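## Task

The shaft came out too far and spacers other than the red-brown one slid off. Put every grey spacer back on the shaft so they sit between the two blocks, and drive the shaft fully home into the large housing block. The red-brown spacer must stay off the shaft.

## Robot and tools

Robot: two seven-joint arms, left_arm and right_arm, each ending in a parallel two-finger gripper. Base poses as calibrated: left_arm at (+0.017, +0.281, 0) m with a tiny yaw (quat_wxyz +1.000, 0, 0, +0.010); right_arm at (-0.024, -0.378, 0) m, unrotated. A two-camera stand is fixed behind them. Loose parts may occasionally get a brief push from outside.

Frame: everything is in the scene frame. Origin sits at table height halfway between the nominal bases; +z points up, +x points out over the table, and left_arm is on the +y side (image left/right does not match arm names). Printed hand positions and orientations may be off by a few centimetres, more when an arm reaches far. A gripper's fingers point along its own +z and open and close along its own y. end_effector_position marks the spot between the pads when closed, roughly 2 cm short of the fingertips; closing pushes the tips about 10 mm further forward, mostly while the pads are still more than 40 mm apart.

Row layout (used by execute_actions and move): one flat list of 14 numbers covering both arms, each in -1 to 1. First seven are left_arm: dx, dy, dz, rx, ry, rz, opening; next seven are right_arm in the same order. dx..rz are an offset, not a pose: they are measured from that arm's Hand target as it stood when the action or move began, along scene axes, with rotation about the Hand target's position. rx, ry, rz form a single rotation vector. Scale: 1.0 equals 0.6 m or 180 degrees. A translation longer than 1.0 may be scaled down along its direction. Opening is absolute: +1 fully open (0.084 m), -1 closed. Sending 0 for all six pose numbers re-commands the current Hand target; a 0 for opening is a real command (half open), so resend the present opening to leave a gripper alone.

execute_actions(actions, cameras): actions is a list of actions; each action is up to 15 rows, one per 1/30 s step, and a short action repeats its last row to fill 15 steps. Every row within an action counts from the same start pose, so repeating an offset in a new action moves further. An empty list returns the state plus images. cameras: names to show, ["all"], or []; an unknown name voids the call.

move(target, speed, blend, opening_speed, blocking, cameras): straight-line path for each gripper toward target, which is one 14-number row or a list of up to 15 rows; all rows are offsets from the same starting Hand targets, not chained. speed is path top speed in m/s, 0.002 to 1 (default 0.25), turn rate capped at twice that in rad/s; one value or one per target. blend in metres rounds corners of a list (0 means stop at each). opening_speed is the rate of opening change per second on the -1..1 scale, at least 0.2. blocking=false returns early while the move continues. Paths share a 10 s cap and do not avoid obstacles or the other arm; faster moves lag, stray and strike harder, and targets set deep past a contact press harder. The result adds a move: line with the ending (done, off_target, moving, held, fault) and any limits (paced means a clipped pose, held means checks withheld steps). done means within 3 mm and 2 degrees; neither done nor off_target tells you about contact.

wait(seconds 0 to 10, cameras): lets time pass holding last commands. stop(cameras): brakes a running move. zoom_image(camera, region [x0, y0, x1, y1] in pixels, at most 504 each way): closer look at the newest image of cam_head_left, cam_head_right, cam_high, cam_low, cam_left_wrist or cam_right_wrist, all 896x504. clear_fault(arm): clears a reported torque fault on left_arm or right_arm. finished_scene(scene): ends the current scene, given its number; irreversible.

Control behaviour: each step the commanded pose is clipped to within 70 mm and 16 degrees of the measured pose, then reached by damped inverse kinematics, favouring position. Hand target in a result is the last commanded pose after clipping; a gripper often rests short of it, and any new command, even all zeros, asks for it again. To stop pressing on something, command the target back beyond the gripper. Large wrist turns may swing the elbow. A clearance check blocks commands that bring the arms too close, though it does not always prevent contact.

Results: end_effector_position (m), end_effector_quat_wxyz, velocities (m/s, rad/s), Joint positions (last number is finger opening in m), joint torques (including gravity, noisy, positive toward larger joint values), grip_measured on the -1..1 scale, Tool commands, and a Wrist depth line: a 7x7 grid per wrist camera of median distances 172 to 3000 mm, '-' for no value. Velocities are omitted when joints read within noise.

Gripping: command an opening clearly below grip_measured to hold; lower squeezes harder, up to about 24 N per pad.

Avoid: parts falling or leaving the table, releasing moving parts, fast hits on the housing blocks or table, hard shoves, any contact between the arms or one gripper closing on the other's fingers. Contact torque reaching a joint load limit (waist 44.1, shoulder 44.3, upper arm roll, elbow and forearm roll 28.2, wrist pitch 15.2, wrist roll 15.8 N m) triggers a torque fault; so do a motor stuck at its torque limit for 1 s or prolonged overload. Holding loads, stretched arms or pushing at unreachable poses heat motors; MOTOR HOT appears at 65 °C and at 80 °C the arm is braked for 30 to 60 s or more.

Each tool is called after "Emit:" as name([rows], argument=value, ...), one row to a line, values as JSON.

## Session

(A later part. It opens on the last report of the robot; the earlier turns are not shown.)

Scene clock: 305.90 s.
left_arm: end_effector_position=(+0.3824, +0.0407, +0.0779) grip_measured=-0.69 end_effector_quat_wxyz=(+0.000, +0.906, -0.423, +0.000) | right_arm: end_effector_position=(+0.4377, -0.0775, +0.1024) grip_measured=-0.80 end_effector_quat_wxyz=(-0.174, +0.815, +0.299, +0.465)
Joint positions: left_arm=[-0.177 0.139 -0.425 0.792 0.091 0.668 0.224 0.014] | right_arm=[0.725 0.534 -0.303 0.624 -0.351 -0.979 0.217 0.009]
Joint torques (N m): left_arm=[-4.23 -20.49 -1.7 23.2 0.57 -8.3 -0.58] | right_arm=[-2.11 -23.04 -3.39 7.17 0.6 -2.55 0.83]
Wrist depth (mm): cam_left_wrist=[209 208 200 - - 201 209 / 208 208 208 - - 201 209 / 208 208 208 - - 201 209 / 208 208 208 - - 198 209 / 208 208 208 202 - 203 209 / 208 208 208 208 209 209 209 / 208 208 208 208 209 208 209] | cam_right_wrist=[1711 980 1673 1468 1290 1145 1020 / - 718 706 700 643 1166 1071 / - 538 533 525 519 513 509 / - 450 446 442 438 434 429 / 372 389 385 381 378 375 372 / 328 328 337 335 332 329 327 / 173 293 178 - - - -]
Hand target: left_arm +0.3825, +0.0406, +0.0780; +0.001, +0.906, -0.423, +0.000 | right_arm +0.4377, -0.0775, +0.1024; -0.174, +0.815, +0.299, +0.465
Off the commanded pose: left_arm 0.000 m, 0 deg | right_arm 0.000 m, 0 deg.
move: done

Emit:
move([
  [0.00022,-0.00025,0,0,0,0,-0.76,-0.00038,-0.00032,0.00017,0,0,0,-0.95],
  [0.00043,-0.0005,0,0,0,0,-0.76,0.00038,0.00032,0.00017,0,0,0,-0.95],
  [0.00065,-0.00076,0,0,0,0,-0.76,0.00038,0.00032,0.0006,0,0,0,-0.95],
  [0.00087,-0.00101,0,0,0,0,-0.76,-0.00051,-0.00043,0.0006,0,0,0,-0.95],
  [0.00108,-0.00126,0,0,0,0,-0.76,-0.00051,-0.00043,0.001,0,0,0,-0.95],
  [0.0013,-0.00151,0,0,0,0,-0.76,0.00038,0.00032,0.001,0,0,0,-0.95],
  [0.00152,-0.00177,0,0,0,0,-0.76,0.00038,0.00032,0.00142,0,0,0,-0.95],
  [0.00173,-0.00202,0,0,0,0,-0.76,-0.00051,-0.00043,0.00142,0,0,0,-0.95],
], speed=0.003, cameras=["cam_left_wrist","cam_right_wrist"])

Scene clock: 308.50 s.
left_arm: end_effector_position=(+0.3835, +0.0394, +0.0780) grip_measured=-0.69 end_effector_quat_wxyz=(+0.001, +0.906, -0.423, +0.000) | right_arm: end_effector_position=(+0.4374, -0.0777, +0.1033) grip_measured=-0.80 end_effector_quat_wxyz=(-0.174, +0.815, +0.299, +0.465)
Joint positions: left_arm=[-0.178 0.143 -0.425 0.798 0.094 0.669 0.221 0.014] | right_arm=[0.725 0.53 -0.303 0.622 -0.352 -0.977 0.217 0.009]
Joint torques (N m): left_arm=[-4.99 -26.82 -2.87 29.13 0.58 -11.08 -0.51] | right_arm=[3.65 -29.43 -3.36 4.12 -0.52 -3.16 -0.14]
Wrist depth (mm): cam_left_wrist=[208 208 200 - - 201 209 / 208 208 200 - - 201 209 / 208 208 208 - - 201 209 / 208 208 208 - - 203 208 / 208 208 208 - - 202 208 / 208 208 208 209 208 208 209 / 208 208 208 208 208 208 209] | cam_right_wrist=[1711 987 1665 1474 1295 1147 1022 / - 722 711 700 646 1158 1074 / - 540 534 529 521 515 511 / - 451 448 443 439 435 431 / - 390 386 383 379 377 373 / 178 328 339 336 333 331 328 / 173 294 186 - - - -]
Hand target: left_arm +0.3835, +0.0394, +0.0780; +0.001, +0.906, -0.423, +0.000 | right_arm +0.4374, -0.0778, +0.1033; -0.174, +0.815, +0.299, +0.465
Off the commanded pose: left_arm 0.000 m, 0 deg | right_arm 0.000 m, 0 deg.
move: done
Images, in order (width x height): cam_left_wrist 896x504, cam_right_wrist 896x504.

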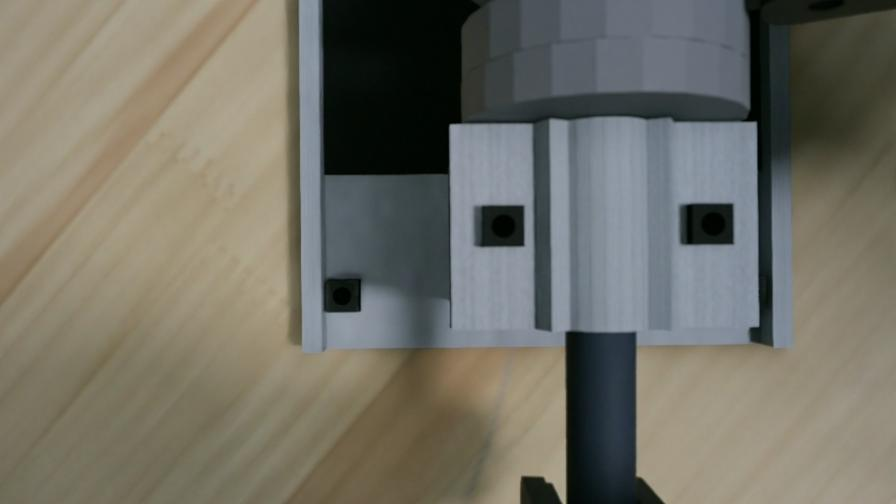

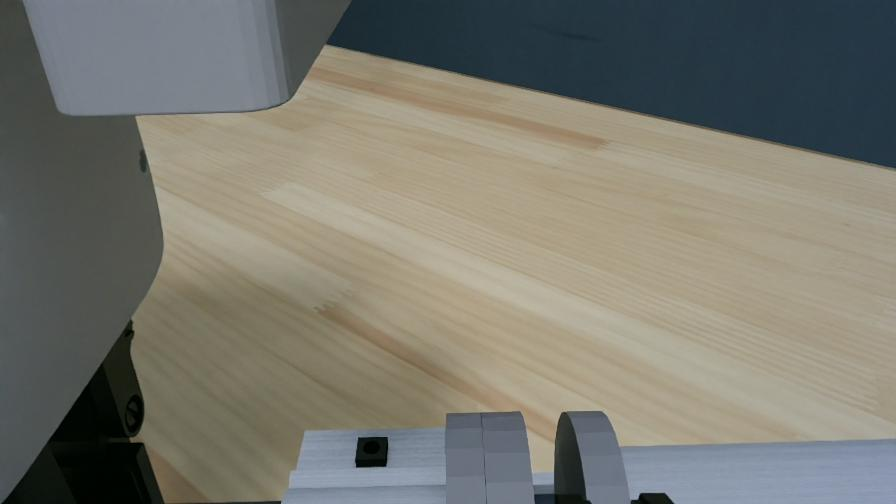

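Emit:
zoom_image(camera="cam_right_wrist", region=[435, 400, 545, 460])

Emit:
zoom_image(camera="cam_right_wrist", region=[545, 400, 655, 460])

Scaled by 4.582 from the camera's 896x504 image, which has a finer 1280x720 frame.

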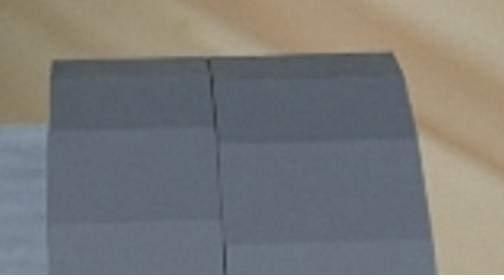

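Scaled by 4.582 from the camera's 896x504 image, which has a finer 1280x720 frame.

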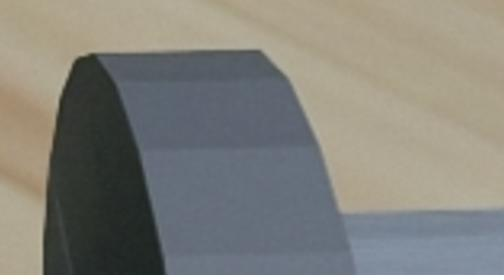

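Emit:
move(target=[-0.00065,0.00076,0,0,0,0,-0.76,0,0,0,0,0,0,-0.95], speed=0.01, cameras=["cam_right_wrist"])

Emit:
zoom_image(camera="cam_right_wrist", region=[435, 400, 655, 504])

Scene clock: 310.63 s.
left_arm: end_effector_position=(+0.3834, +0.0396, +0.0781) grip_measured=-0.69 end_effector_quat_wxyz=(+0.001, +0.906, -0.423, +0.001) | right_arm: end_effector_position=(+0.4373, -0.0778, +0.1032) grip_measured=-0.80 end_effector_quat_wxyz=(-0.174, +0.815, +0.299, +0.465)
Joint positions: left_arm=[-0.178 0.142 -0.425 0.796 0.093 0.667 0.222 0.014] | right_arm=[0.725 0.53 -0.303 0.621 -0.352 -0.977 0.217 0.009]
Joint torques (N m): left_arm=[3.11 -31.65 -0.32 12.21 -0.39 -0.53 1.06] | right_arm=[2.05 -24.9 -3.69 7.26 0.2 -2.21 -0.15]
Wrist depth (mm): cam_left_wrist=[209 210 210 - - 202 210 / 209 209 209 - - 202 210 / 209 209 209 - - 202 210 / 209 209 209 - - 204 210 / 208 209 209 - - 203 210 / 208 208 209 209 209 209 209 / 208 208 209 209 209 209 209] | cam_right_wrist=[1706 987 1669 1474 1302 1147 1023 / - 722 710 700 645 1166 1071 / - 537 534 529 521 515 511 / - 451 448 444 439 436 431 / - 389 386 383 379 377 373 / - 328 339 335 333 331 328 / 173 294 186 - - - -]
Hand target: left_arm +0.3832, +0.0398, +0.0780; +0.001, +0.906, -0.423, +0.000 | right_arm +0.4374, -0.0778, +0.1033; -0.174, +0.815, +0.299, +0.465
Off the commanded pose: left_arm 0.000 m, 0 deg | right_arm 0.000 m, 0 deg.
move: done
Images, in order (width x height): cam_right_wrist 896x504.

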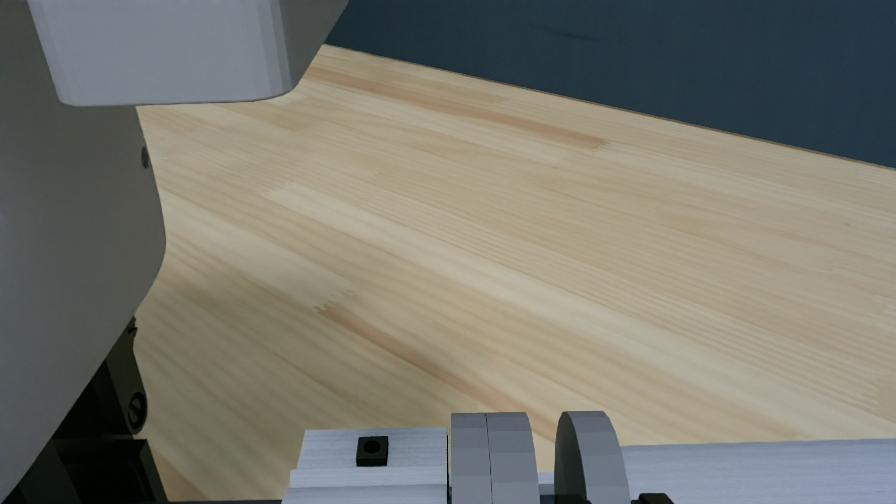

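Scaled by 2.291 from the camera's 896x504 image, which has a finer 1280x720 frame.

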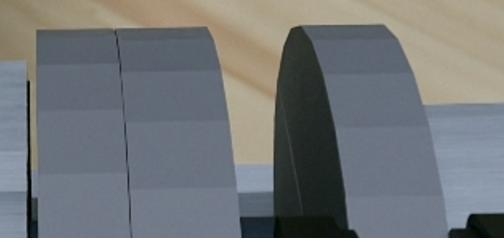

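Emit:
wait(seconds=0.3, cameras=["cam_left_wrist","cam_right_wrist"])

Emit:
zoom_image(camera="cam_left_wrist", region=[430, 0, 790, 200])

Scene clock: 311.13 s.
left_arm: end_effector_position=(+0.3832, +0.0398, +0.0780) grip_measured=-0.69 end_effector_quat_wxyz=(+0.001, +0.906, -0.423, +0.000) | right_arm: end_effector_position=(+0.4373, -0.0778, +0.1033) grip_measured=-0.80 end_effector_quat_wxyz=(-0.174, +0.815, +0.299, +0.465)
Joint positions: left_arm=[-0.178 0.142 -0.425 0.796 0.092 0.668 0.222 0.014] | right_arm=[0.725 0.53 -0.303 0.622 -0.352 -0.977 0.217 0.009]
Joint torques (N m): left_arm=[1.47 -28.09 -0.48 12.26 -0.36 -0.88 1.04] | right_arm=[1.73 -24.81 -3.98 7.51 0.59 -2.03 -0.16]
Wrist depth (mm): cam_left_wrist=[209 209 209 - - 202 210 / 209 209 209 - - 202 210 / 209 209 209 - - 202 210 / 209 209 209 - - 203 209 / 209 209 209 - - 203 210 / 209 209 208 208 209 209 209 / 208 208 209 209 209 209 209] | cam_right_wrist=[1711 985 1665 1474 1295 1147 1023 / - 723 711 705 644 1162 1071 / - 539 534 529 521 515 510 / - 451 450 444 439 435 431 / - 390 387 383 379 376 373 / 329 328 339 335 333 331 328 / 174 293 186 - - - -]
Hand target: left_arm +0.3832, +0.0398, +0.0780; +0.001, +0.906, -0.423, +0.000 | right_arm +0.4374, -0.0778, +0.1033; -0.174, +0.815, +0.299, +0.465
Tool commands: left_gripper/opening=-0.76 right_gripper/opening=-0.95
Off the commanded pose: left_arm 0.000 m, 0 deg | right_arm 0.000 m, 0 deg.
wait: 0.30 s; at rest from the start
Images, in order (width x height): cam_left_wrist 896x504, cam_right_wrist 896x504.

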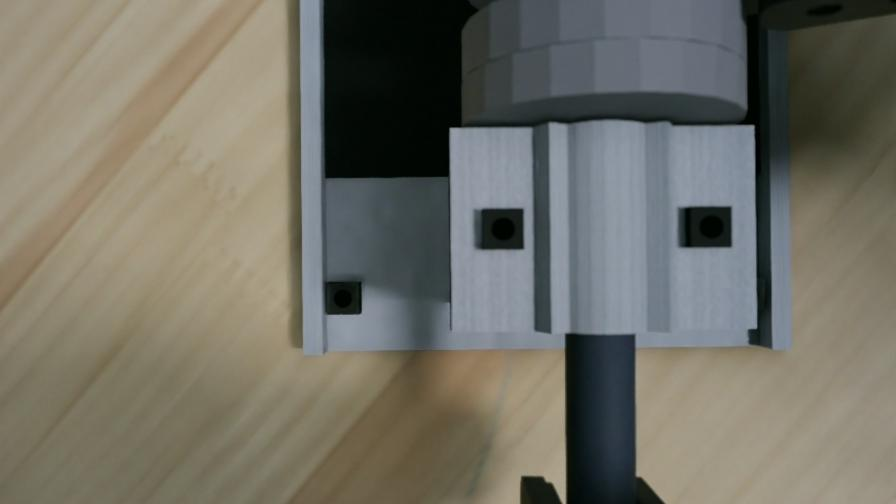

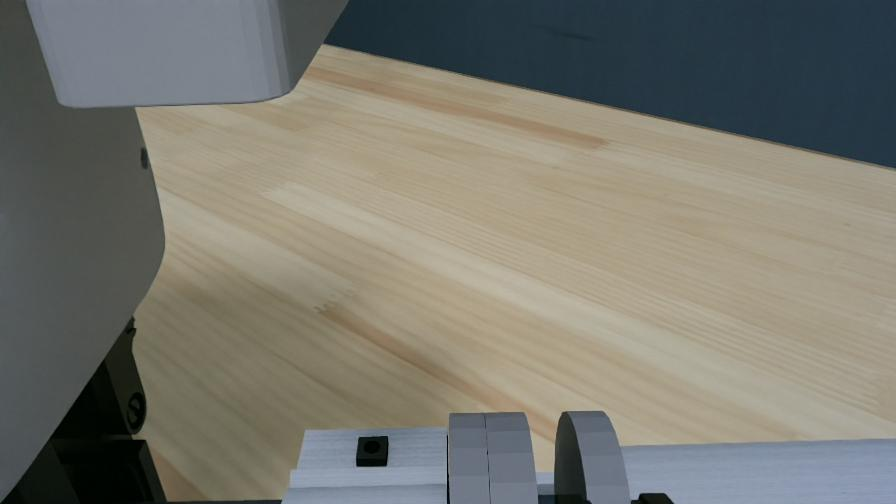

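Scaled by 1.400 from the camera's 896x504 image, which has a finer 1280x720 frame.

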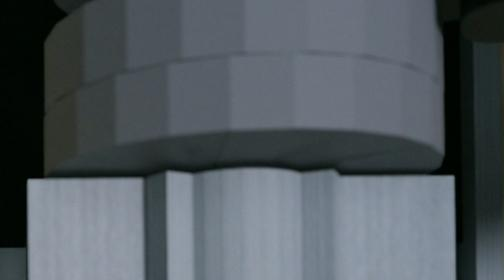

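Emit:
move([
  [0,0,0,0,0,0,-0.4,0,0,0,0,0,0,-0.95],
  [0,0,0.2,0,0,0,-0.4,0,0,0,0,0,0,-0.95],
  [0.0600,-0.0697,0.333,0,0,0,-0.4,0,0,0,0,0,0,-0.95],
], speed=[0.05,0.15,0.2], cameras=["cam_left_wrist","cam_right_wrist"])

Emit:
zoom_image(camera="cam_left_wrist", region=[400, 200, 610, 340])

Emit:
zoom_image(camera="cam_right_wrist", region=[435, 400, 655, 504])

Scene clock: 314.63 s.
left_arm: end_effector_position=(+0.4191, -0.0020, +0.2778) grip_measured=-0.42 end_effector_quat_wxyz=(+0.001, +0.906, -0.423, +0.000) | right_arm: end_effector_position=(+0.4374, -0.0778, +0.1033) grip_measured=-0.80 end_effector_quat_wxyz=(-0.174, +0.815, +0.299, +0.465)
Joint positions: left_arm=[-0.187 0.05 -0.459 1.313 0.022 1.268 0.242 0.026] | right_arm=[0.725 0.53 -0.303 0.622 -0.352 -0.977 0.217 0.009]
Joint torques (N m): left_arm=[-2.64 -23.36 -1.17 20.08 0.73 -1.64 -0.82] | right_arm=[-1.11 -23.41 -4.13 5.95 0.79 -1.68 0.36]
Wrist depth (mm): cam_left_wrist=[409 410 410 402 401 410 411 / 410 409 409 395 401 410 401 / 408 409 409 396 395 261 235 / 408 409 409 402 300 254 234 / 408 409 409 325 400 260 236 / 409 408 408 402 410 409 409 / 408 408 408 409 409 410 410] | cam_right_wrist=[1645 985 1653 1477 1295 1149 1025 / 735 725 711 702 646 1164 1074 / 547 541 532 527 521 516 511 / 458 452 447 444 440 435 431 / 393 390 387 383 379 377 374 / 343 329 339 336 333 331 328 / 296 295 186 - - - -]
Hand target: left_arm +0.4192, -0.0020, +0.2778; +0.001, +0.906, -0.423, +0.000 | right_arm +0.4374, -0.0778, +0.1033; -0.174, +0.815, +0.299, +0.465
Off the commanded pose: left_arm 0.000 m, 0 deg | right_arm 0.000 m, 0 deg.
move: done
Images, in order (width x height): cam_left_wrist 896x504, cam_right_wrist 896x504.

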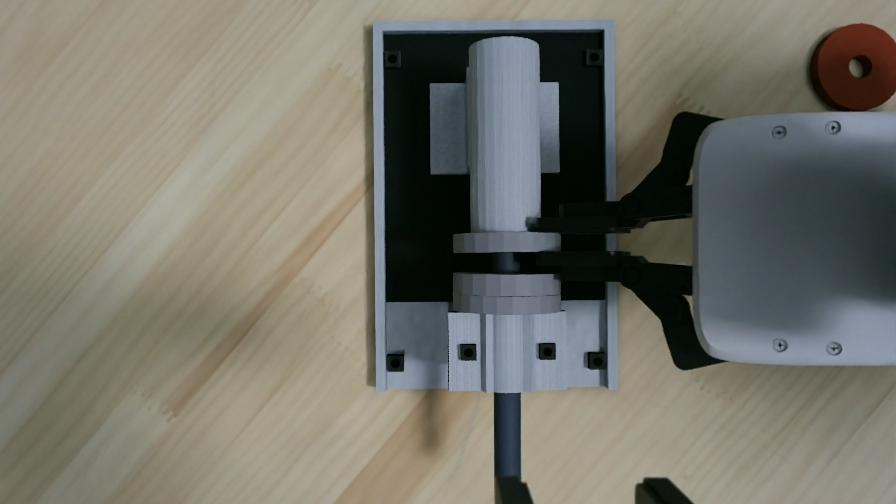

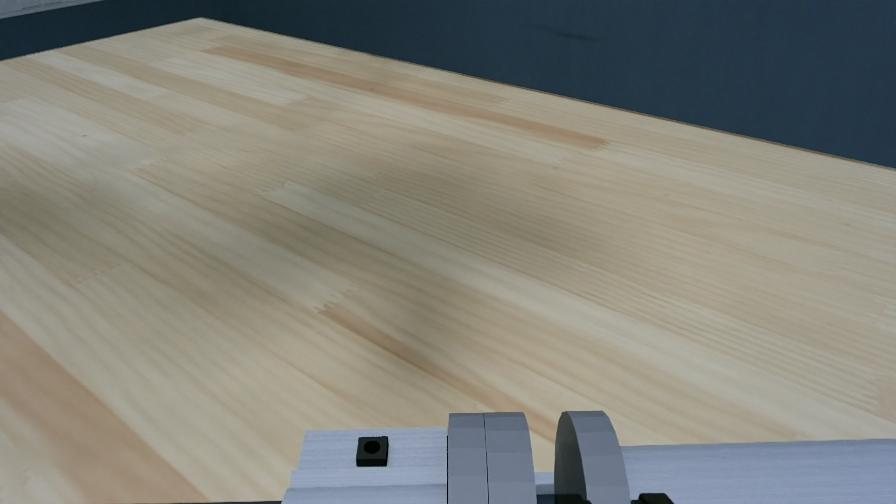

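Scaled by 2.400 from the camera's 896x504 image, which has a finer 1280x720 frame.

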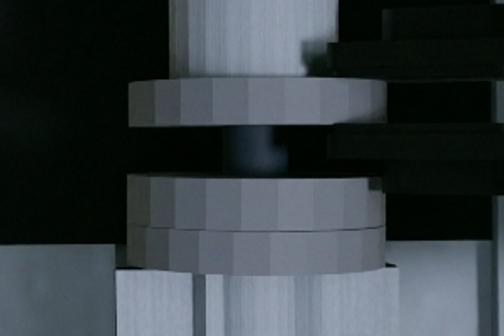

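Scaled by 2.291 from the camera's 896x504 image, which has a finer 1280x720 frame.

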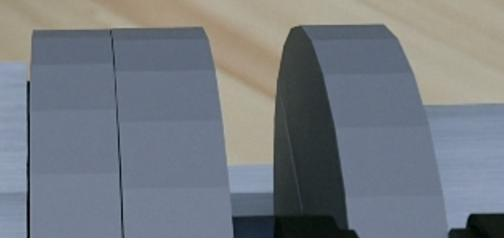

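Emit:
move(target=[0,0,0,0,0,0,-0.4,0,0,0.0015,0,0,0,-0.95], speed=0.01, cameras=["cam_right_wrist","cam_left_wrist"])

Emit:
zoom_image(camera="cam_right_wrist", region=[435, 400, 655, 504])

Scene clock: 315.70 s.
left_arm: end_effector_position=(+0.4192, -0.0020, +0.2778) grip_measured=-0.42 end_effector_quat_wxyz=(+0.001, +0.906, -0.423, +0.000) | right_arm: end_effector_position=(+0.4374, -0.0778, +0.1041) grip_measured=-0.80 end_effector_quat_wxyz=(-0.174, +0.815, +0.299, +0.465)
Joint positions: left_arm=[-0.187 0.05 -0.459 1.313 0.022 1.268 0.242 0.026] | right_arm=[0.725 0.526 -0.303 0.621 -0.353 -0.975 0.217 0.009]
Joint torques (N m): left_arm=[-2.61 -23.31 -1.19 19.85 0.76 -1.7 -0.75] | right_arm=[1.77 -29.91 -4.76 5.22 -0.38 -2.08 0.96]
Wrist depth (mm): cam_left_wrist=[409 409 409 401 402 409 410 / 410 409 408 395 402 410 246 / 408 410 409 395 397 260 235 / 407 410 410 401 300 253 233 / 410 409 409 324 400 260 235 / 408 408 410 403 408 409 409 / 409 409 409 408 409 409 408] | cam_right_wrist=[1630 990 1669 1490 1295 1153 1023 / 739 726 713 703 649 1166 1069 / 548 542 537 529 522 517 512 / 458 453 450 444 441 437 432 / 394 391 387 384 380 378 374 / 344 330 339 337 335 332 329 / 297 295 180 - - - -]
Hand target: left_arm +0.4192, -0.0020, +0.2778; +0.001, +0.906, -0.423, +0.000 | right_arm +0.4374, -0.0778, +0.1042; -0.174, +0.815, +0.299, +0.465
Off the commanded pose: left_arm 0.000 m, 0 deg | right_arm 0.000 m, 0 deg.
move: done
Images, in order (width x height): cam_left_wrist 896x504, cam_right_wrist 896x504.

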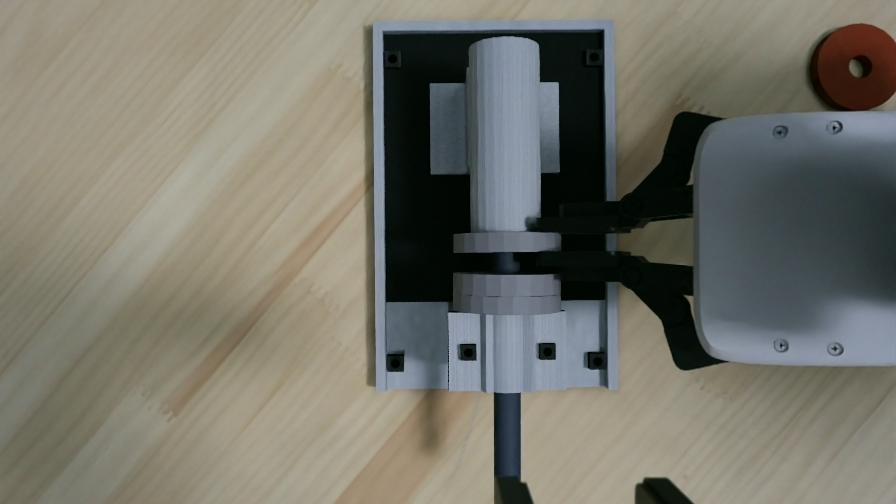

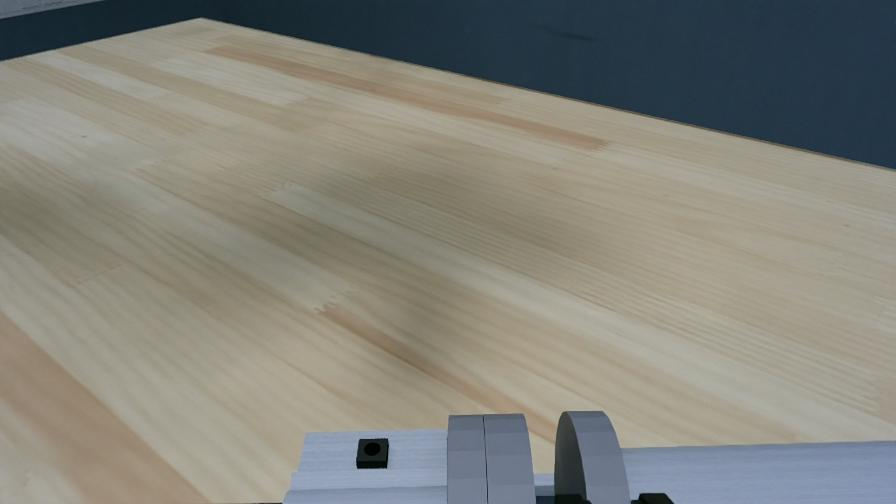

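Scaled by 2.291 from the camera's 896x504 image, which has a finer 1280x720 frame.

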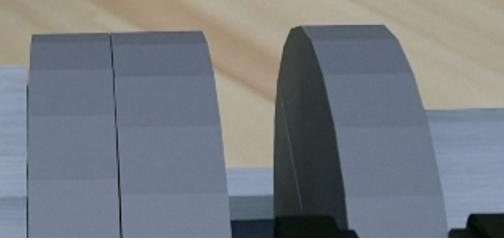

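Emit:
move([
  [0,0,0,0,0,0,-0.4,0,0,-0.0025,0,0,0,-0.95],
], speed=0.01, cameras=["cam_right_wrist"])

Emit:
zoom_image(camera="cam_right_wrist", region=[435, 400, 655, 504])

Emit:
move([
  [0,0,0,0,0,0,-0.4,0,0,-0.0015,0,0,0,-0.95],
], speed=0.01, cameras=["cam_right_wrist"])

Emit:
zoom_image(camera="cam_right_wrist", region=[435, 400, 655, 504])

Scene clock: 316.80 s.
left_arm: end_effector_position=(+0.4192, -0.0020, +0.2778) grip_measured=-0.42 end_effector_quat_wxyz=(+0.001, +0.906, -0.423, +0.000) | right_arm: end_effector_position=(+0.4374, -0.0778, +0.1028) grip_measured=-0.80 end_effector_quat_wxyz=(-0.174, +0.815, +0.299, +0.465)
Joint positions: left_arm=[-0.187 0.05 -0.459 1.313 0.022 1.268 0.242 0.026] | right_arm=[0.725 0.532 -0.303 0.622 -0.351 -0.979 0.217 0.009]
Joint torques (N m): left_arm=[-2.56 -23.25 -1.22 20.02 0.75 -1.67 -0.73] | right_arm=[1.32 -19.7 -1.2 6.69 1.61 -1.89 -0.43]
Wrist depth (mm): cam_left_wrist=[409 408 409 402 400 410 410 / 409 409 410 396 401 410 402 / 409 409 409 396 395 261 236 / 409 408 409 401 301 255 234 / 408 408 408 325 401 261 236 / 407 408 409 401 409 410 409 / 408 408 409 409 409 409 410] | cam_right_wrist=[1638 985 1669 1477 1297 1145 1022 / 735 721 711 701 646 1168 1067 / 547 539 533 528 521 515 510 / 457 452 448 443 439 435 431 / 392 389 386 382 378 376 372 / 342 341 338 335 333 330 328 / 296 294 186 - - - -]
Hand target: left_arm +0.4192, -0.0020, +0.2778; +0.001, +0.906, -0.423, +0.000 | right_arm +0.4374, -0.0778, +0.1027; -0.174, +0.815, +0.299, +0.465
Off the commanded pose: left_arm 0.000 m, 0 deg | right_arm 0.000 m, 0 deg.
move: done
Images, in order (width x height): cam_right_wrist 896x504.

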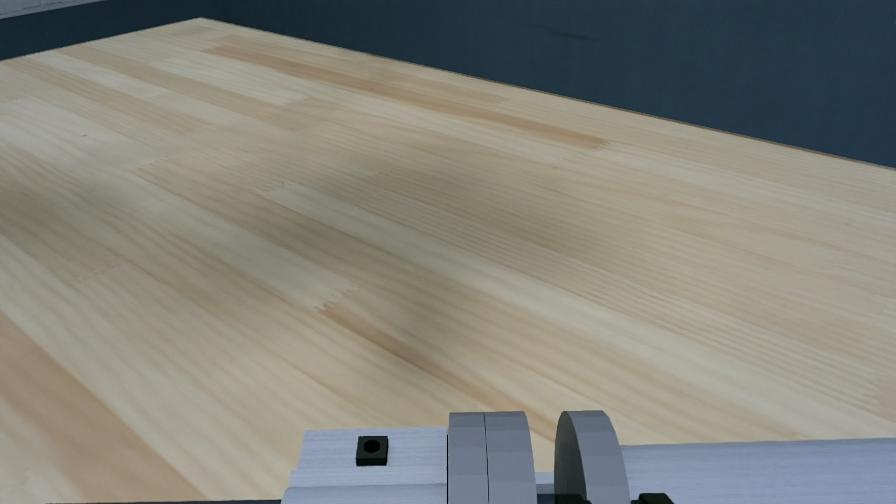

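Scaled by 2.291 from the camera's 896x504 image, which has a finer 1280x720 frame.

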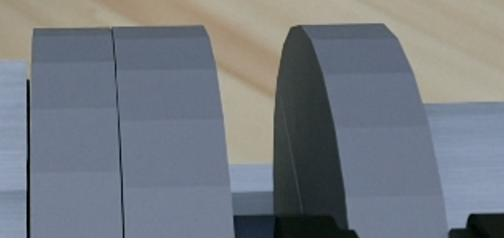

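Scene clock: 317.50 s.
left_arm: end_effector_position=(+0.4192, -0.0020, +0.2778) grip_measured=-0.42 end_effector_quat_wxyz=(+0.001, +0.906, -0.423, +0.000) | right_arm: end_effector_position=(+0.4374, -0.0778, +0.1018) grip_measured=-0.80 end_effector_quat_wxyz=(-0.174, +0.815, +0.299, +0.465)
Joint positions: left_arm=[-0.187 0.05 -0.459 1.313 0.022 1.268 0.242 0.026] | right_arm=[0.725 0.536 -0.303 0.623 -0.35 -0.981 0.217 0.009]
Joint torques (N m): left_arm=[-2.76 -23.26 -1.17 19.87 0.69 -1.75 -0.87] | right_arm=[-1.86 -16.48 -0.64 5.4 0.88 -0.98 -0.5]
Wrist depth (mm): cam_left_wrist=[410 410 409 400 403 412 411 / 410 409 409 396 402 410 401 / 409 409 409 395 394 262 236 / 408 408 408 401 301 255 235 / 409 408 409 325 401 261 237 / 408 408 408 403 409 410 410 / 408 408 408 408 410 410 410] | cam_right_wrist=[1645 985 1665 1477 1292 1139 1025 / 734 724 710 701 644 1164 1067 / 545 539 532 526 519 515 509 / 455 450 446 442 437 433 430 / 391 388 385 381 379 376 372 / 342 339 337 335 332 329 326 / 295 293 178 - - - -]
Hand target: left_arm +0.4192, -0.0020, +0.2778; +0.001, +0.906, -0.423, +0.000 | right_arm +0.4374, -0.0778, +0.1018; -0.174, +0.815, +0.299, +0.465
Off the commanded pose: left_arm 0.000 m, 0 deg | right_arm 0.000 m, 0 deg.
move: done
Images, in order (width x height): cam_right_wrist 896x504.

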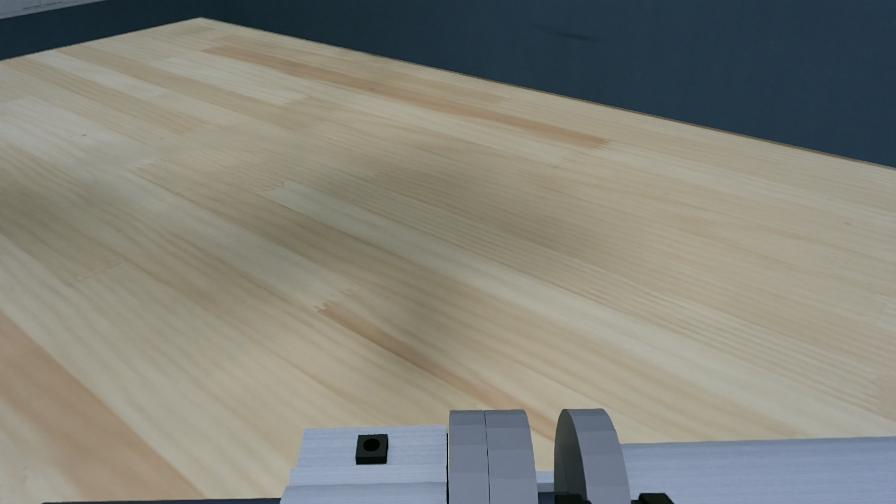

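Scaled by 2.291 from the camera's 896x504 image, which has a finer 1280x720 frame.

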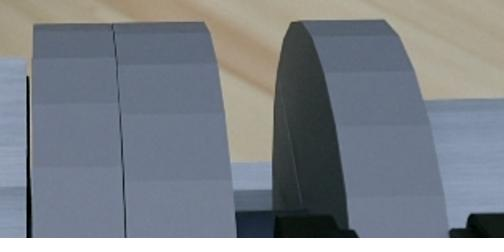

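Emit:
move([
  [-0.0600,0.0697,-0.133,0,0,0,-0.4,0,0,0.0023,0,0,0,-0.95],
  [-0.0600,0.0697,-0.333,0,0,0,-0.4,0,0,0.0023,0,0,0,-0.95],
  [-0.0600,0.0697,-0.333,0,0,0,-0.8,0,0,0.0023,0,0,0,-0.95],
], speed=[0.2,0.12,0.05], opening_speed=1)

Emit:
move(target=[0.00108,-0.00126,0,0,0,0,-0.8,0,0,0.0,0,0,0,-0.95], speed=0.01, cameras=["cam_right_wrist"])

Emit:
zoom_image(camera="cam_right_wrist", region=[435, 400, 655, 504])

Scene clock: 320.87 s.
left_arm: end_effector_position=(+0.3832, +0.0398, +0.0780) grip_measured=-0.69 end_effector_quat_wxyz=(+0.001, +0.906, -0.423, +0.000) | right_arm: end_effector_position=(+0.4374, -0.0778, +0.1031) grip_measured=-0.80 end_effector_quat_wxyz=(-0.174, +0.815, +0.299, +0.465)
Joint positions: left_arm=[-0.171 0.142 -0.431 0.796 0.094 0.668 0.221 0.014] | right_arm=[0.725 0.53 -0.303 0.622 -0.352 -0.978 0.217 0.009]
Joint torques (N m): left_arm=[-2.45 -22.88 -1.08 16.48 0.82 -3.12 -0.38] | right_arm=[-2.97 -28.33 -4.07 5.63 -0.32 -1.87 0.59]
Wrist depth (mm): cam_left_wrist=[209 209 209 - - 202 210 / 209 209 209 - - 201 210 / 208 209 209 - - 201 210 / 208 208 208 - - 203 210 / 209 208 208 - - 203 209 / 208 208 209 209 209 209 209 / 208 208 209 209 209 209 209] | cam_right_wrist=[1711 985 1657 1483 1292 1153 1022 / - 724 712 702 646 1164 1069 / - 539 535 528 521 515 511 / - 451 448 444 438 435 431 / - 390 386 383 379 376 373 / 329 328 338 335 333 331 328 / 174 293 186 - - - -]
Hand target: left_arm +0.3832, +0.0398, +0.0780; +0.001, +0.906, -0.423, +0.000 | right_arm +0.4374, -0.0778, +0.1032; -0.174, +0.815, +0.299, +0.465
Off the commanded pose: left_arm 0.000 m, 0 deg | right_arm 0.000 m, 0 deg.
move: done

Scene clock: 321.57 s.
left_arm: end_effector_position=(+0.3838, +0.0391, +0.0780) grip_measured=-0.69 end_effector_quat_wxyz=(+0.001, +0.906, -0.423, +0.000) | right_arm: end_effector_position=(+0.4374, -0.0778, +0.1031) grip_measured=-0.80 end_effector_quat_wxyz=(-0.174, +0.815, +0.299, +0.465)
Joint positions: left_arm=[-0.172 0.145 -0.431 0.799 0.096 0.669 0.219 0.014] | right_arm=[0.725 0.53 -0.303 0.622 -0.352 -0.978 0.217 0.009]
Joint torques (N m): left_arm=[-3.18 -22.5 -1.03 17.57 0.7 -2.38 -0.61] | right_arm=[-2.37 -28.6 -3.99 5.76 -0.58 -1.94 0.7]
Wrist depth (mm): cam_left_wrist=[209 209 209 - - 202 210 / 209 209 201 - - 201 210 / 208 209 209 - - 201 209 / 209 209 209 - - 203 209 / 209 209 203 - - 209 209 / 208 208 208 209 209 209 209 / 208 208 208 208 209 209 209] | cam_right_wrist=[1711 985 1665 1490 1302 1153 1022 / - 722 710 704 642 1158 1071 / - 537 535 528 522 515 511 / - 451 448 444 438 435 431 / - 388 386 383 379 376 372 / - 328 338 336 334 330 327 / 174 294 186 - - - -]
Hand target: left_arm +0.3838, +0.0391, +0.0780; +0.001, +0.906, -0.423, +0.000 | right_arm +0.4374, -0.0778, +0.1032; -0.174, +0.815, +0.299, +0.465
Off the commanded pose: left_arm 0.000 m, 0 deg | right_arm 0.000 m, 0 deg.
move: done
Images, in order (width x height): cam_right_wrist 896x504.

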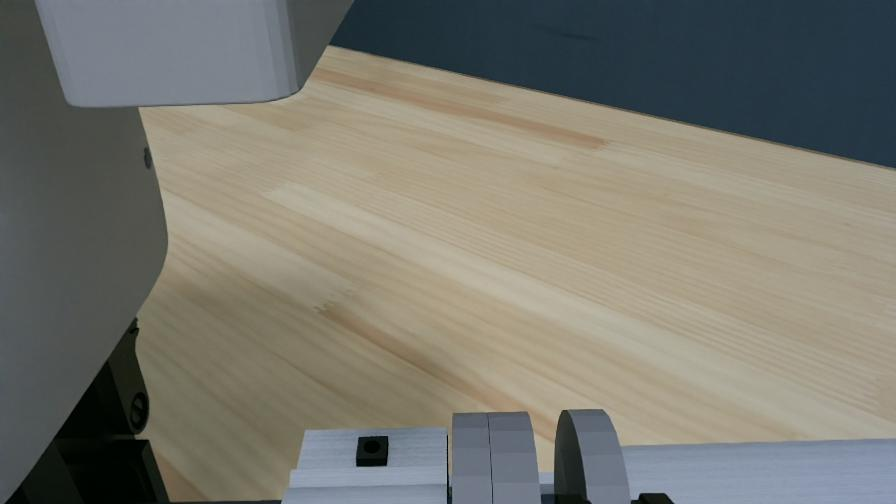

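Scaled by 2.291 from the camera's 896x504 image, which has a finer 1280x720 frame.

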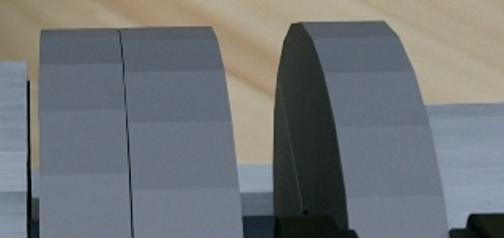

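Emit:
move(target=[0.00152,-0.00177,0,0,0,0,-0.8,0,0,-0.0005,0,0,0,-0.95], speed=0.01, cameras=["cam_right_wrist"])

Emit:
zoom_image(camera="cam_right_wrist", region=[435, 400, 655, 504])

Scene clock: 322.50 s.
left_arm: end_effector_position=(+0.3847, +0.0380, +0.0780) grip_measured=-0.69 end_effector_quat_wxyz=(+0.001, +0.906, -0.423, +0.000) | right_arm: end_effector_position=(+0.4374, -0.0778, +0.1029) grip_measured=-0.80 end_effector_quat_wxyz=(-0.174, +0.815, +0.299, +0.465)
Joint positions: left_arm=[-0.174 0.149 -0.431 0.804 0.098 0.671 0.216 0.014] | right_arm=[0.725 0.531 -0.303 0.622 -0.352 -0.978 0.217 0.009]
Joint torques (N m): left_arm=[-3.3 -22.76 -0.99 17.58 0.88 -2.51 -0.57] | right_arm=[-2.15 -21.17 -1.81 7.54 1.68 -2.5 0.12]
Wrist depth (mm): cam_left_wrist=[209 209 201 - - 201 - / 209 209 201 - - 201 209 / 208 209 209 - - 201 210 / 208 209 209 - - 203 209 / 208 209 203 - - 203 209 / 208 209 209 209 209 209 209 / 208 208 209 209 209 209 209] | cam_right_wrist=[1711 984 1657 1471 1300 1141 1023 / - 723 708 702 645 1164 1066 / - 540 534 528 520 515 510 / - 452 448 443 438 435 430 / - 388 385 382 378 376 372 / - 328 338 336 333 330 328 / 174 180 185 - - - -]
Hand target: left_arm +0.3847, +0.0380, +0.0780; +0.001, +0.906, -0.423, +0.000 | right_arm +0.4374, -0.0778, +0.1029; -0.174, +0.815, +0.299, +0.465
Off the commanded pose: left_arm 0.000 m, 0 deg | right_arm 0.000 m, 0 deg.
move: done
Images, in order (width x height): cam_right_wrist 896x504.

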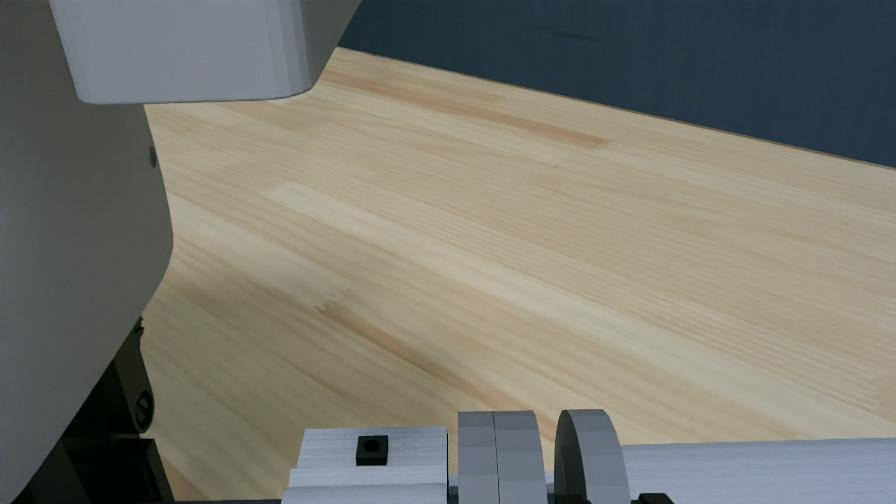

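Scaled by 2.291 from the camera's 896x504 image, which has a finer 1280x720 frame.

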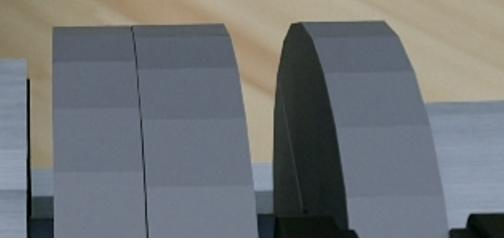

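Emit:
move([
  [0,0,0,0,0,0,-0.8,0.00091,-0.00107,0,0,0,0,-0.76],
], speed=0.01, opening_speed=0.3, cameras=["cam_right_wrist","cam_left_wrist"])

Emit:
zoom_image(camera="cam_right_wrist", region=[435, 400, 655, 504])

Scene clock: 323.93 s.
left_arm: end_effector_position=(+0.3847, +0.0380, +0.0780) grip_measured=-0.69 end_effector_quat_wxyz=(+0.001, +0.906, -0.423, +0.000) | right_arm: end_effector_position=(+0.4380, -0.0785, +0.1029) grip_measured=-0.78 end_effector_quat_wxyz=(-0.174, +0.815, +0.299, +0.465)
Joint positions: left_arm=[-0.174 0.149 -0.431 0.805 0.098 0.671 0.216 0.014] | right_arm=[0.723 0.532 -0.304 0.623 -0.355 -0.979 0.218 0.01]
Joint torques (N m): left_arm=[-3.3 -22.56 -1.1 17.63 0.73 -2.54 -0.64] | right_arm=[-2.58 -20.89 -4.65 7.65 0.93 -1.9 0.91]
Wrist depth (mm): cam_left_wrist=[209 209 209 - - 201 - / 208 209 201 - - 201 209 / 208 209 209 - - 201 209 / 208 209 209 - - 203 209 / 208 209 203 - - 203 209 / 209 209 208 209 209 209 209 / 208 208 208 208 209 209 209] | cam_right_wrist=[1698 983 1669 1480 1302 1149 1025 / - 722 709 702 644 1160 1072 / - 540 534 527 521 514 509 / - 452 448 442 439 435 431 / - 389 386 382 379 376 373 / - 328 338 335 333 330 328 / 174 181 179 - - - -]
Hand target: left_arm +0.3847, +0.0380, +0.0780; +0.001, +0.906, -0.423, +0.000 | right_arm +0.4379, -0.0784, +0.1029; -0.174, +0.815, +0.299, +0.465
Off the commanded pose: left_arm 0.000 m, 0 deg | right_arm 0.000 m, 0 deg.
move: done
Images, in order (width x height): cam_left_wrist 896x504, cam_right_wrist 896x504.

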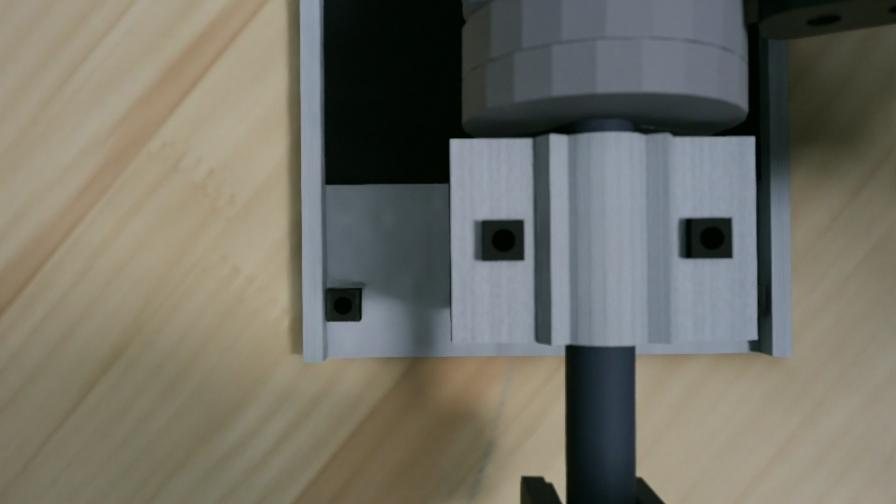

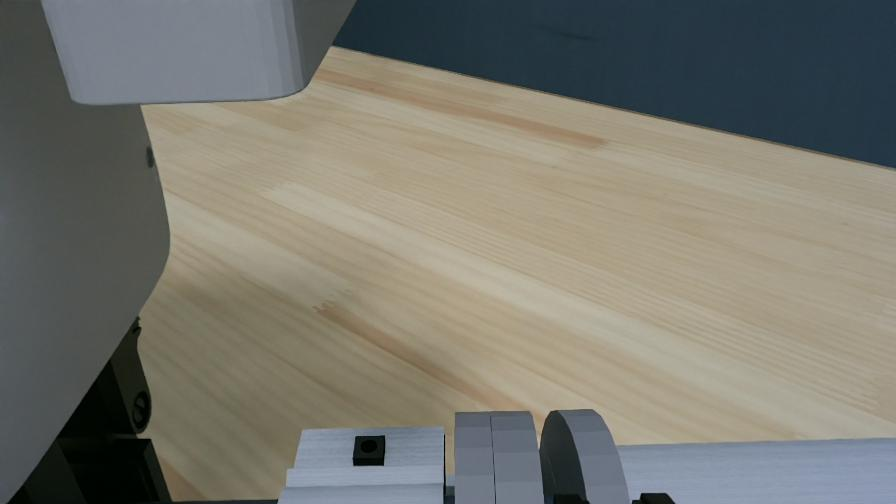

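Scaled by 2.291 from the camera's 896x504 image, which has a finer 1280x720 frame.

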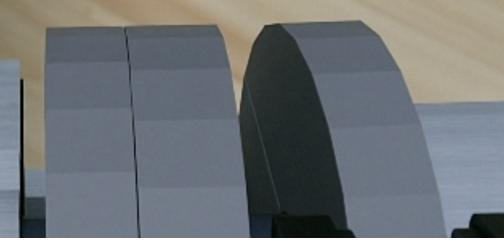

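Emit:
move([
  [0,0,0,0,0,0,-0.4,0,0,0,0,0,0,-0.76],
  [0,0,0.2,0,0,0,-0.4,0,0,0,0,0,0,-0.76],
  [0.0575,-0.0667,0.333,0,0,0,-0.4,0,0,0,0,0,0,-0.76],
], speed=[0.05,0.15,0.2], cameras=["cam_left_wrist","cam_right_wrist"])

Emit:
zoom_image(camera="cam_left_wrist", region=[400, 200, 610, 340])

Scene clock: 327.03 s.
left_arm: end_effector_position=(+0.4192, -0.0020, +0.2778) grip_measured=-0.42 end_effector_quat_wxyz=(+0.001, +0.906, -0.423, +0.000) | right_arm: end_effector_position=(+0.4379, -0.0784, +0.1028) grip_measured=-0.78 end_effector_quat_wxyz=(-0.174, +0.815, +0.299, +0.465)
Joint positions: left_arm=[-0.181 0.05 -0.465 1.313 0.023 1.268 0.242 0.026] | right_arm=[0.723 0.532 -0.303 0.623 -0.355 -0.979 0.218 0.01]
Joint torques (N m): left_arm=[-2.54 -22.78 -1.14 19.59 0.8 -1.66 -0.75] | right_arm=[2.39 -23.19 -3.21 5.88 0.65 -1.77 0.18]
Wrist depth (mm): cam_left_wrist=[409 408 408 401 403 409 410 / 410 409 411 396 403 409 246 / 410 409 409 395 395 260 235 / 409 409 408 402 304 254 234 / 407 410 409 325 402 261 236 / 408 409 409 403 409 408 409 / 408 408 409 408 409 409 410] | cam_right_wrist=[1645 985 1665 1477 1295 1147 1020 / 735 722 710 702 644 1168 1067 / 546 539 534 526 520 515 509 / 457 451 447 443 438 435 430 / 392 389 385 383 378 376 372 / 343 340 338 336 334 330 327 / 295 294 179 - - - -]
Hand target: left_arm +0.4192, -0.0020, +0.2778; +0.001, +0.906, -0.423, +0.000 | right_arm +0.4379, -0.0784, +0.1029; -0.174, +0.815, +0.299, +0.465
Off the commanded pose: left_arm 0.000 m, 0 deg | right_arm 0.000 m, 0 deg.
move: done
Images, in order (width x height): cam_left_wrist 896x504, cam_right_wrist 896x504.

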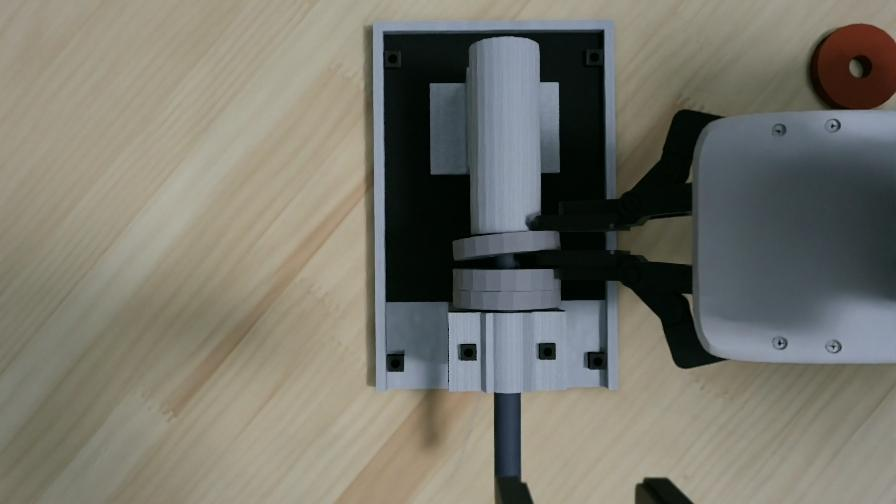

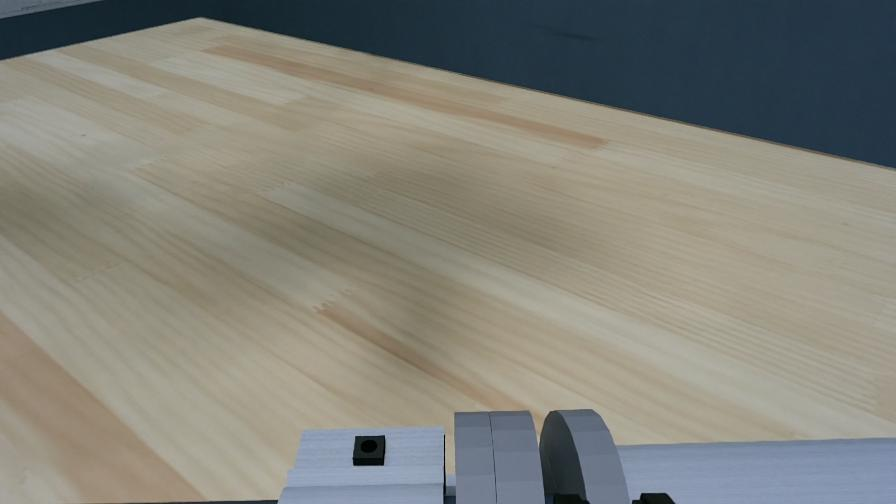

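Scaled by 2.400 from the camera's 896x504 image, which has a finer 1280x720 frame.

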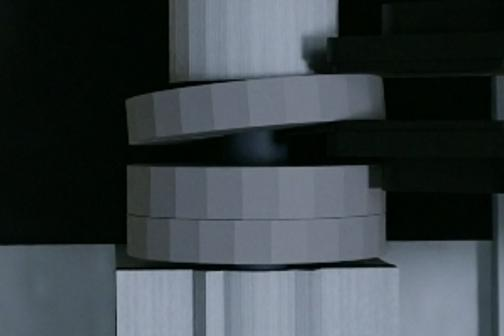

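Emit:
move([
  [0,0,0,0,0,0,-0.4,-0.0218,-0.0187,0.0169,0,0,0,-0.76],
  [0,0,0,0,0,0,-0.4,-0.109,-0.0937,0.0845,0,0,0,-0.76],
], speed=[0.02,0.08], cameras=["cam_left_wrist"])

Emit:
zoom_image(camera="cam_left_wrist", region=[400, 200, 610, 340])

Scene clock: 329.97 s.
left_arm: end_effector_position=(+0.4192, -0.0020, +0.2778) grip_measured=-0.42 end_effector_quat_wxyz=(+0.001, +0.906, -0.423, +0.000) | right_arm: end_effector_position=(+0.3725, -0.1346, +0.1535) grip_measured=-0.78 end_effector_quat_wxyz=(-0.174, +0.815, +0.299, +0.465)
Joint positions: left_arm=[-0.181 0.05 -0.465 1.313 0.023 1.268 0.242 0.026] | right_arm=[0.71 0.188 -0.383 0.296 -0.445 -0.956 0.141 0.01]
Joint torques (N m): left_arm=[-2.62 -23.15 -1.28 19.92 0.7 -1.7 -0.8] | right_arm=[-2.59 -20.51 -2.52 5.16 -0.54 -1.52 -0.41]
Wrist depth (mm): cam_left_wrist=[408 408 409 401 403 412 410 / 408 409 410 395 402 411 410 / 407 409 408 395 401 409 251 / 409 409 409 401 400 409 252 / 408 409 408 326 402 410 409 / 408 409 408 404 409 408 410 / 408 408 408 408 408 409 408] | cam_right_wrist=[1749 1898 1809 1553 1361 1213 1079 / 840 884 868 865 1388 1264 1130 / 670 662 652 644 637 629 1108 / 559 553 549 542 537 530 527 / 481 476 473 468 463 460 455 / 420 417 399 261 263 257 387 / 362 359 257 249 330 278 335]
Hand target: left_arm +0.4192, -0.0020, +0.2778; +0.001, +0.906, -0.423, +0.000 | right_arm +0.3725, -0.1346, +0.1536; -0.174, +0.815, +0.299, +0.465
Off the commanded pose: left_arm 0.000 m, 0 deg | right_arm 0.000 m, 0 deg.
move: done
Images, in order (width x height): cam_left_wrist 896x504.

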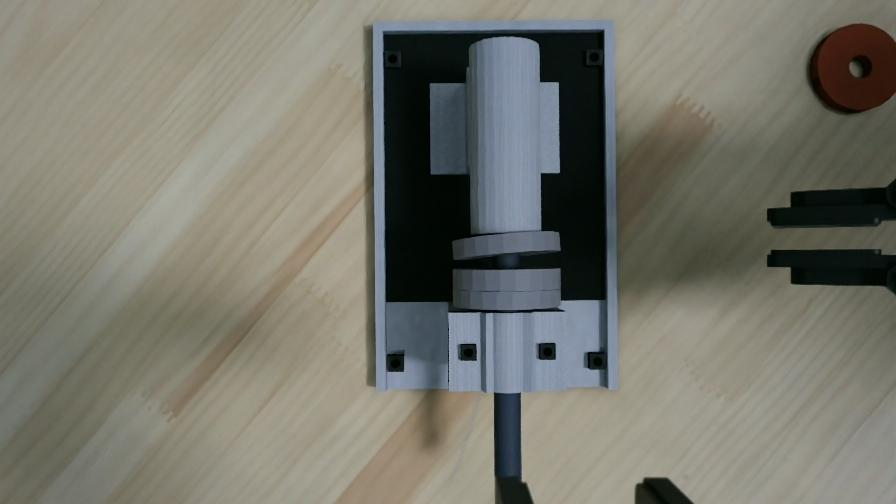

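Scaled by 2.400 from the camera's 896x504 image, which has a finer 1280x720 frame.

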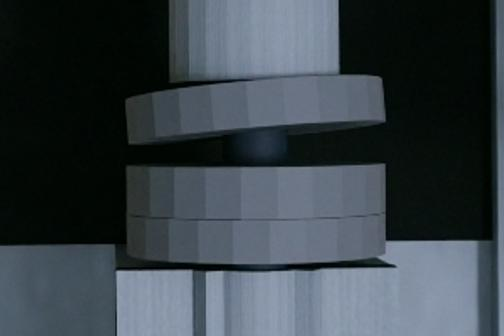

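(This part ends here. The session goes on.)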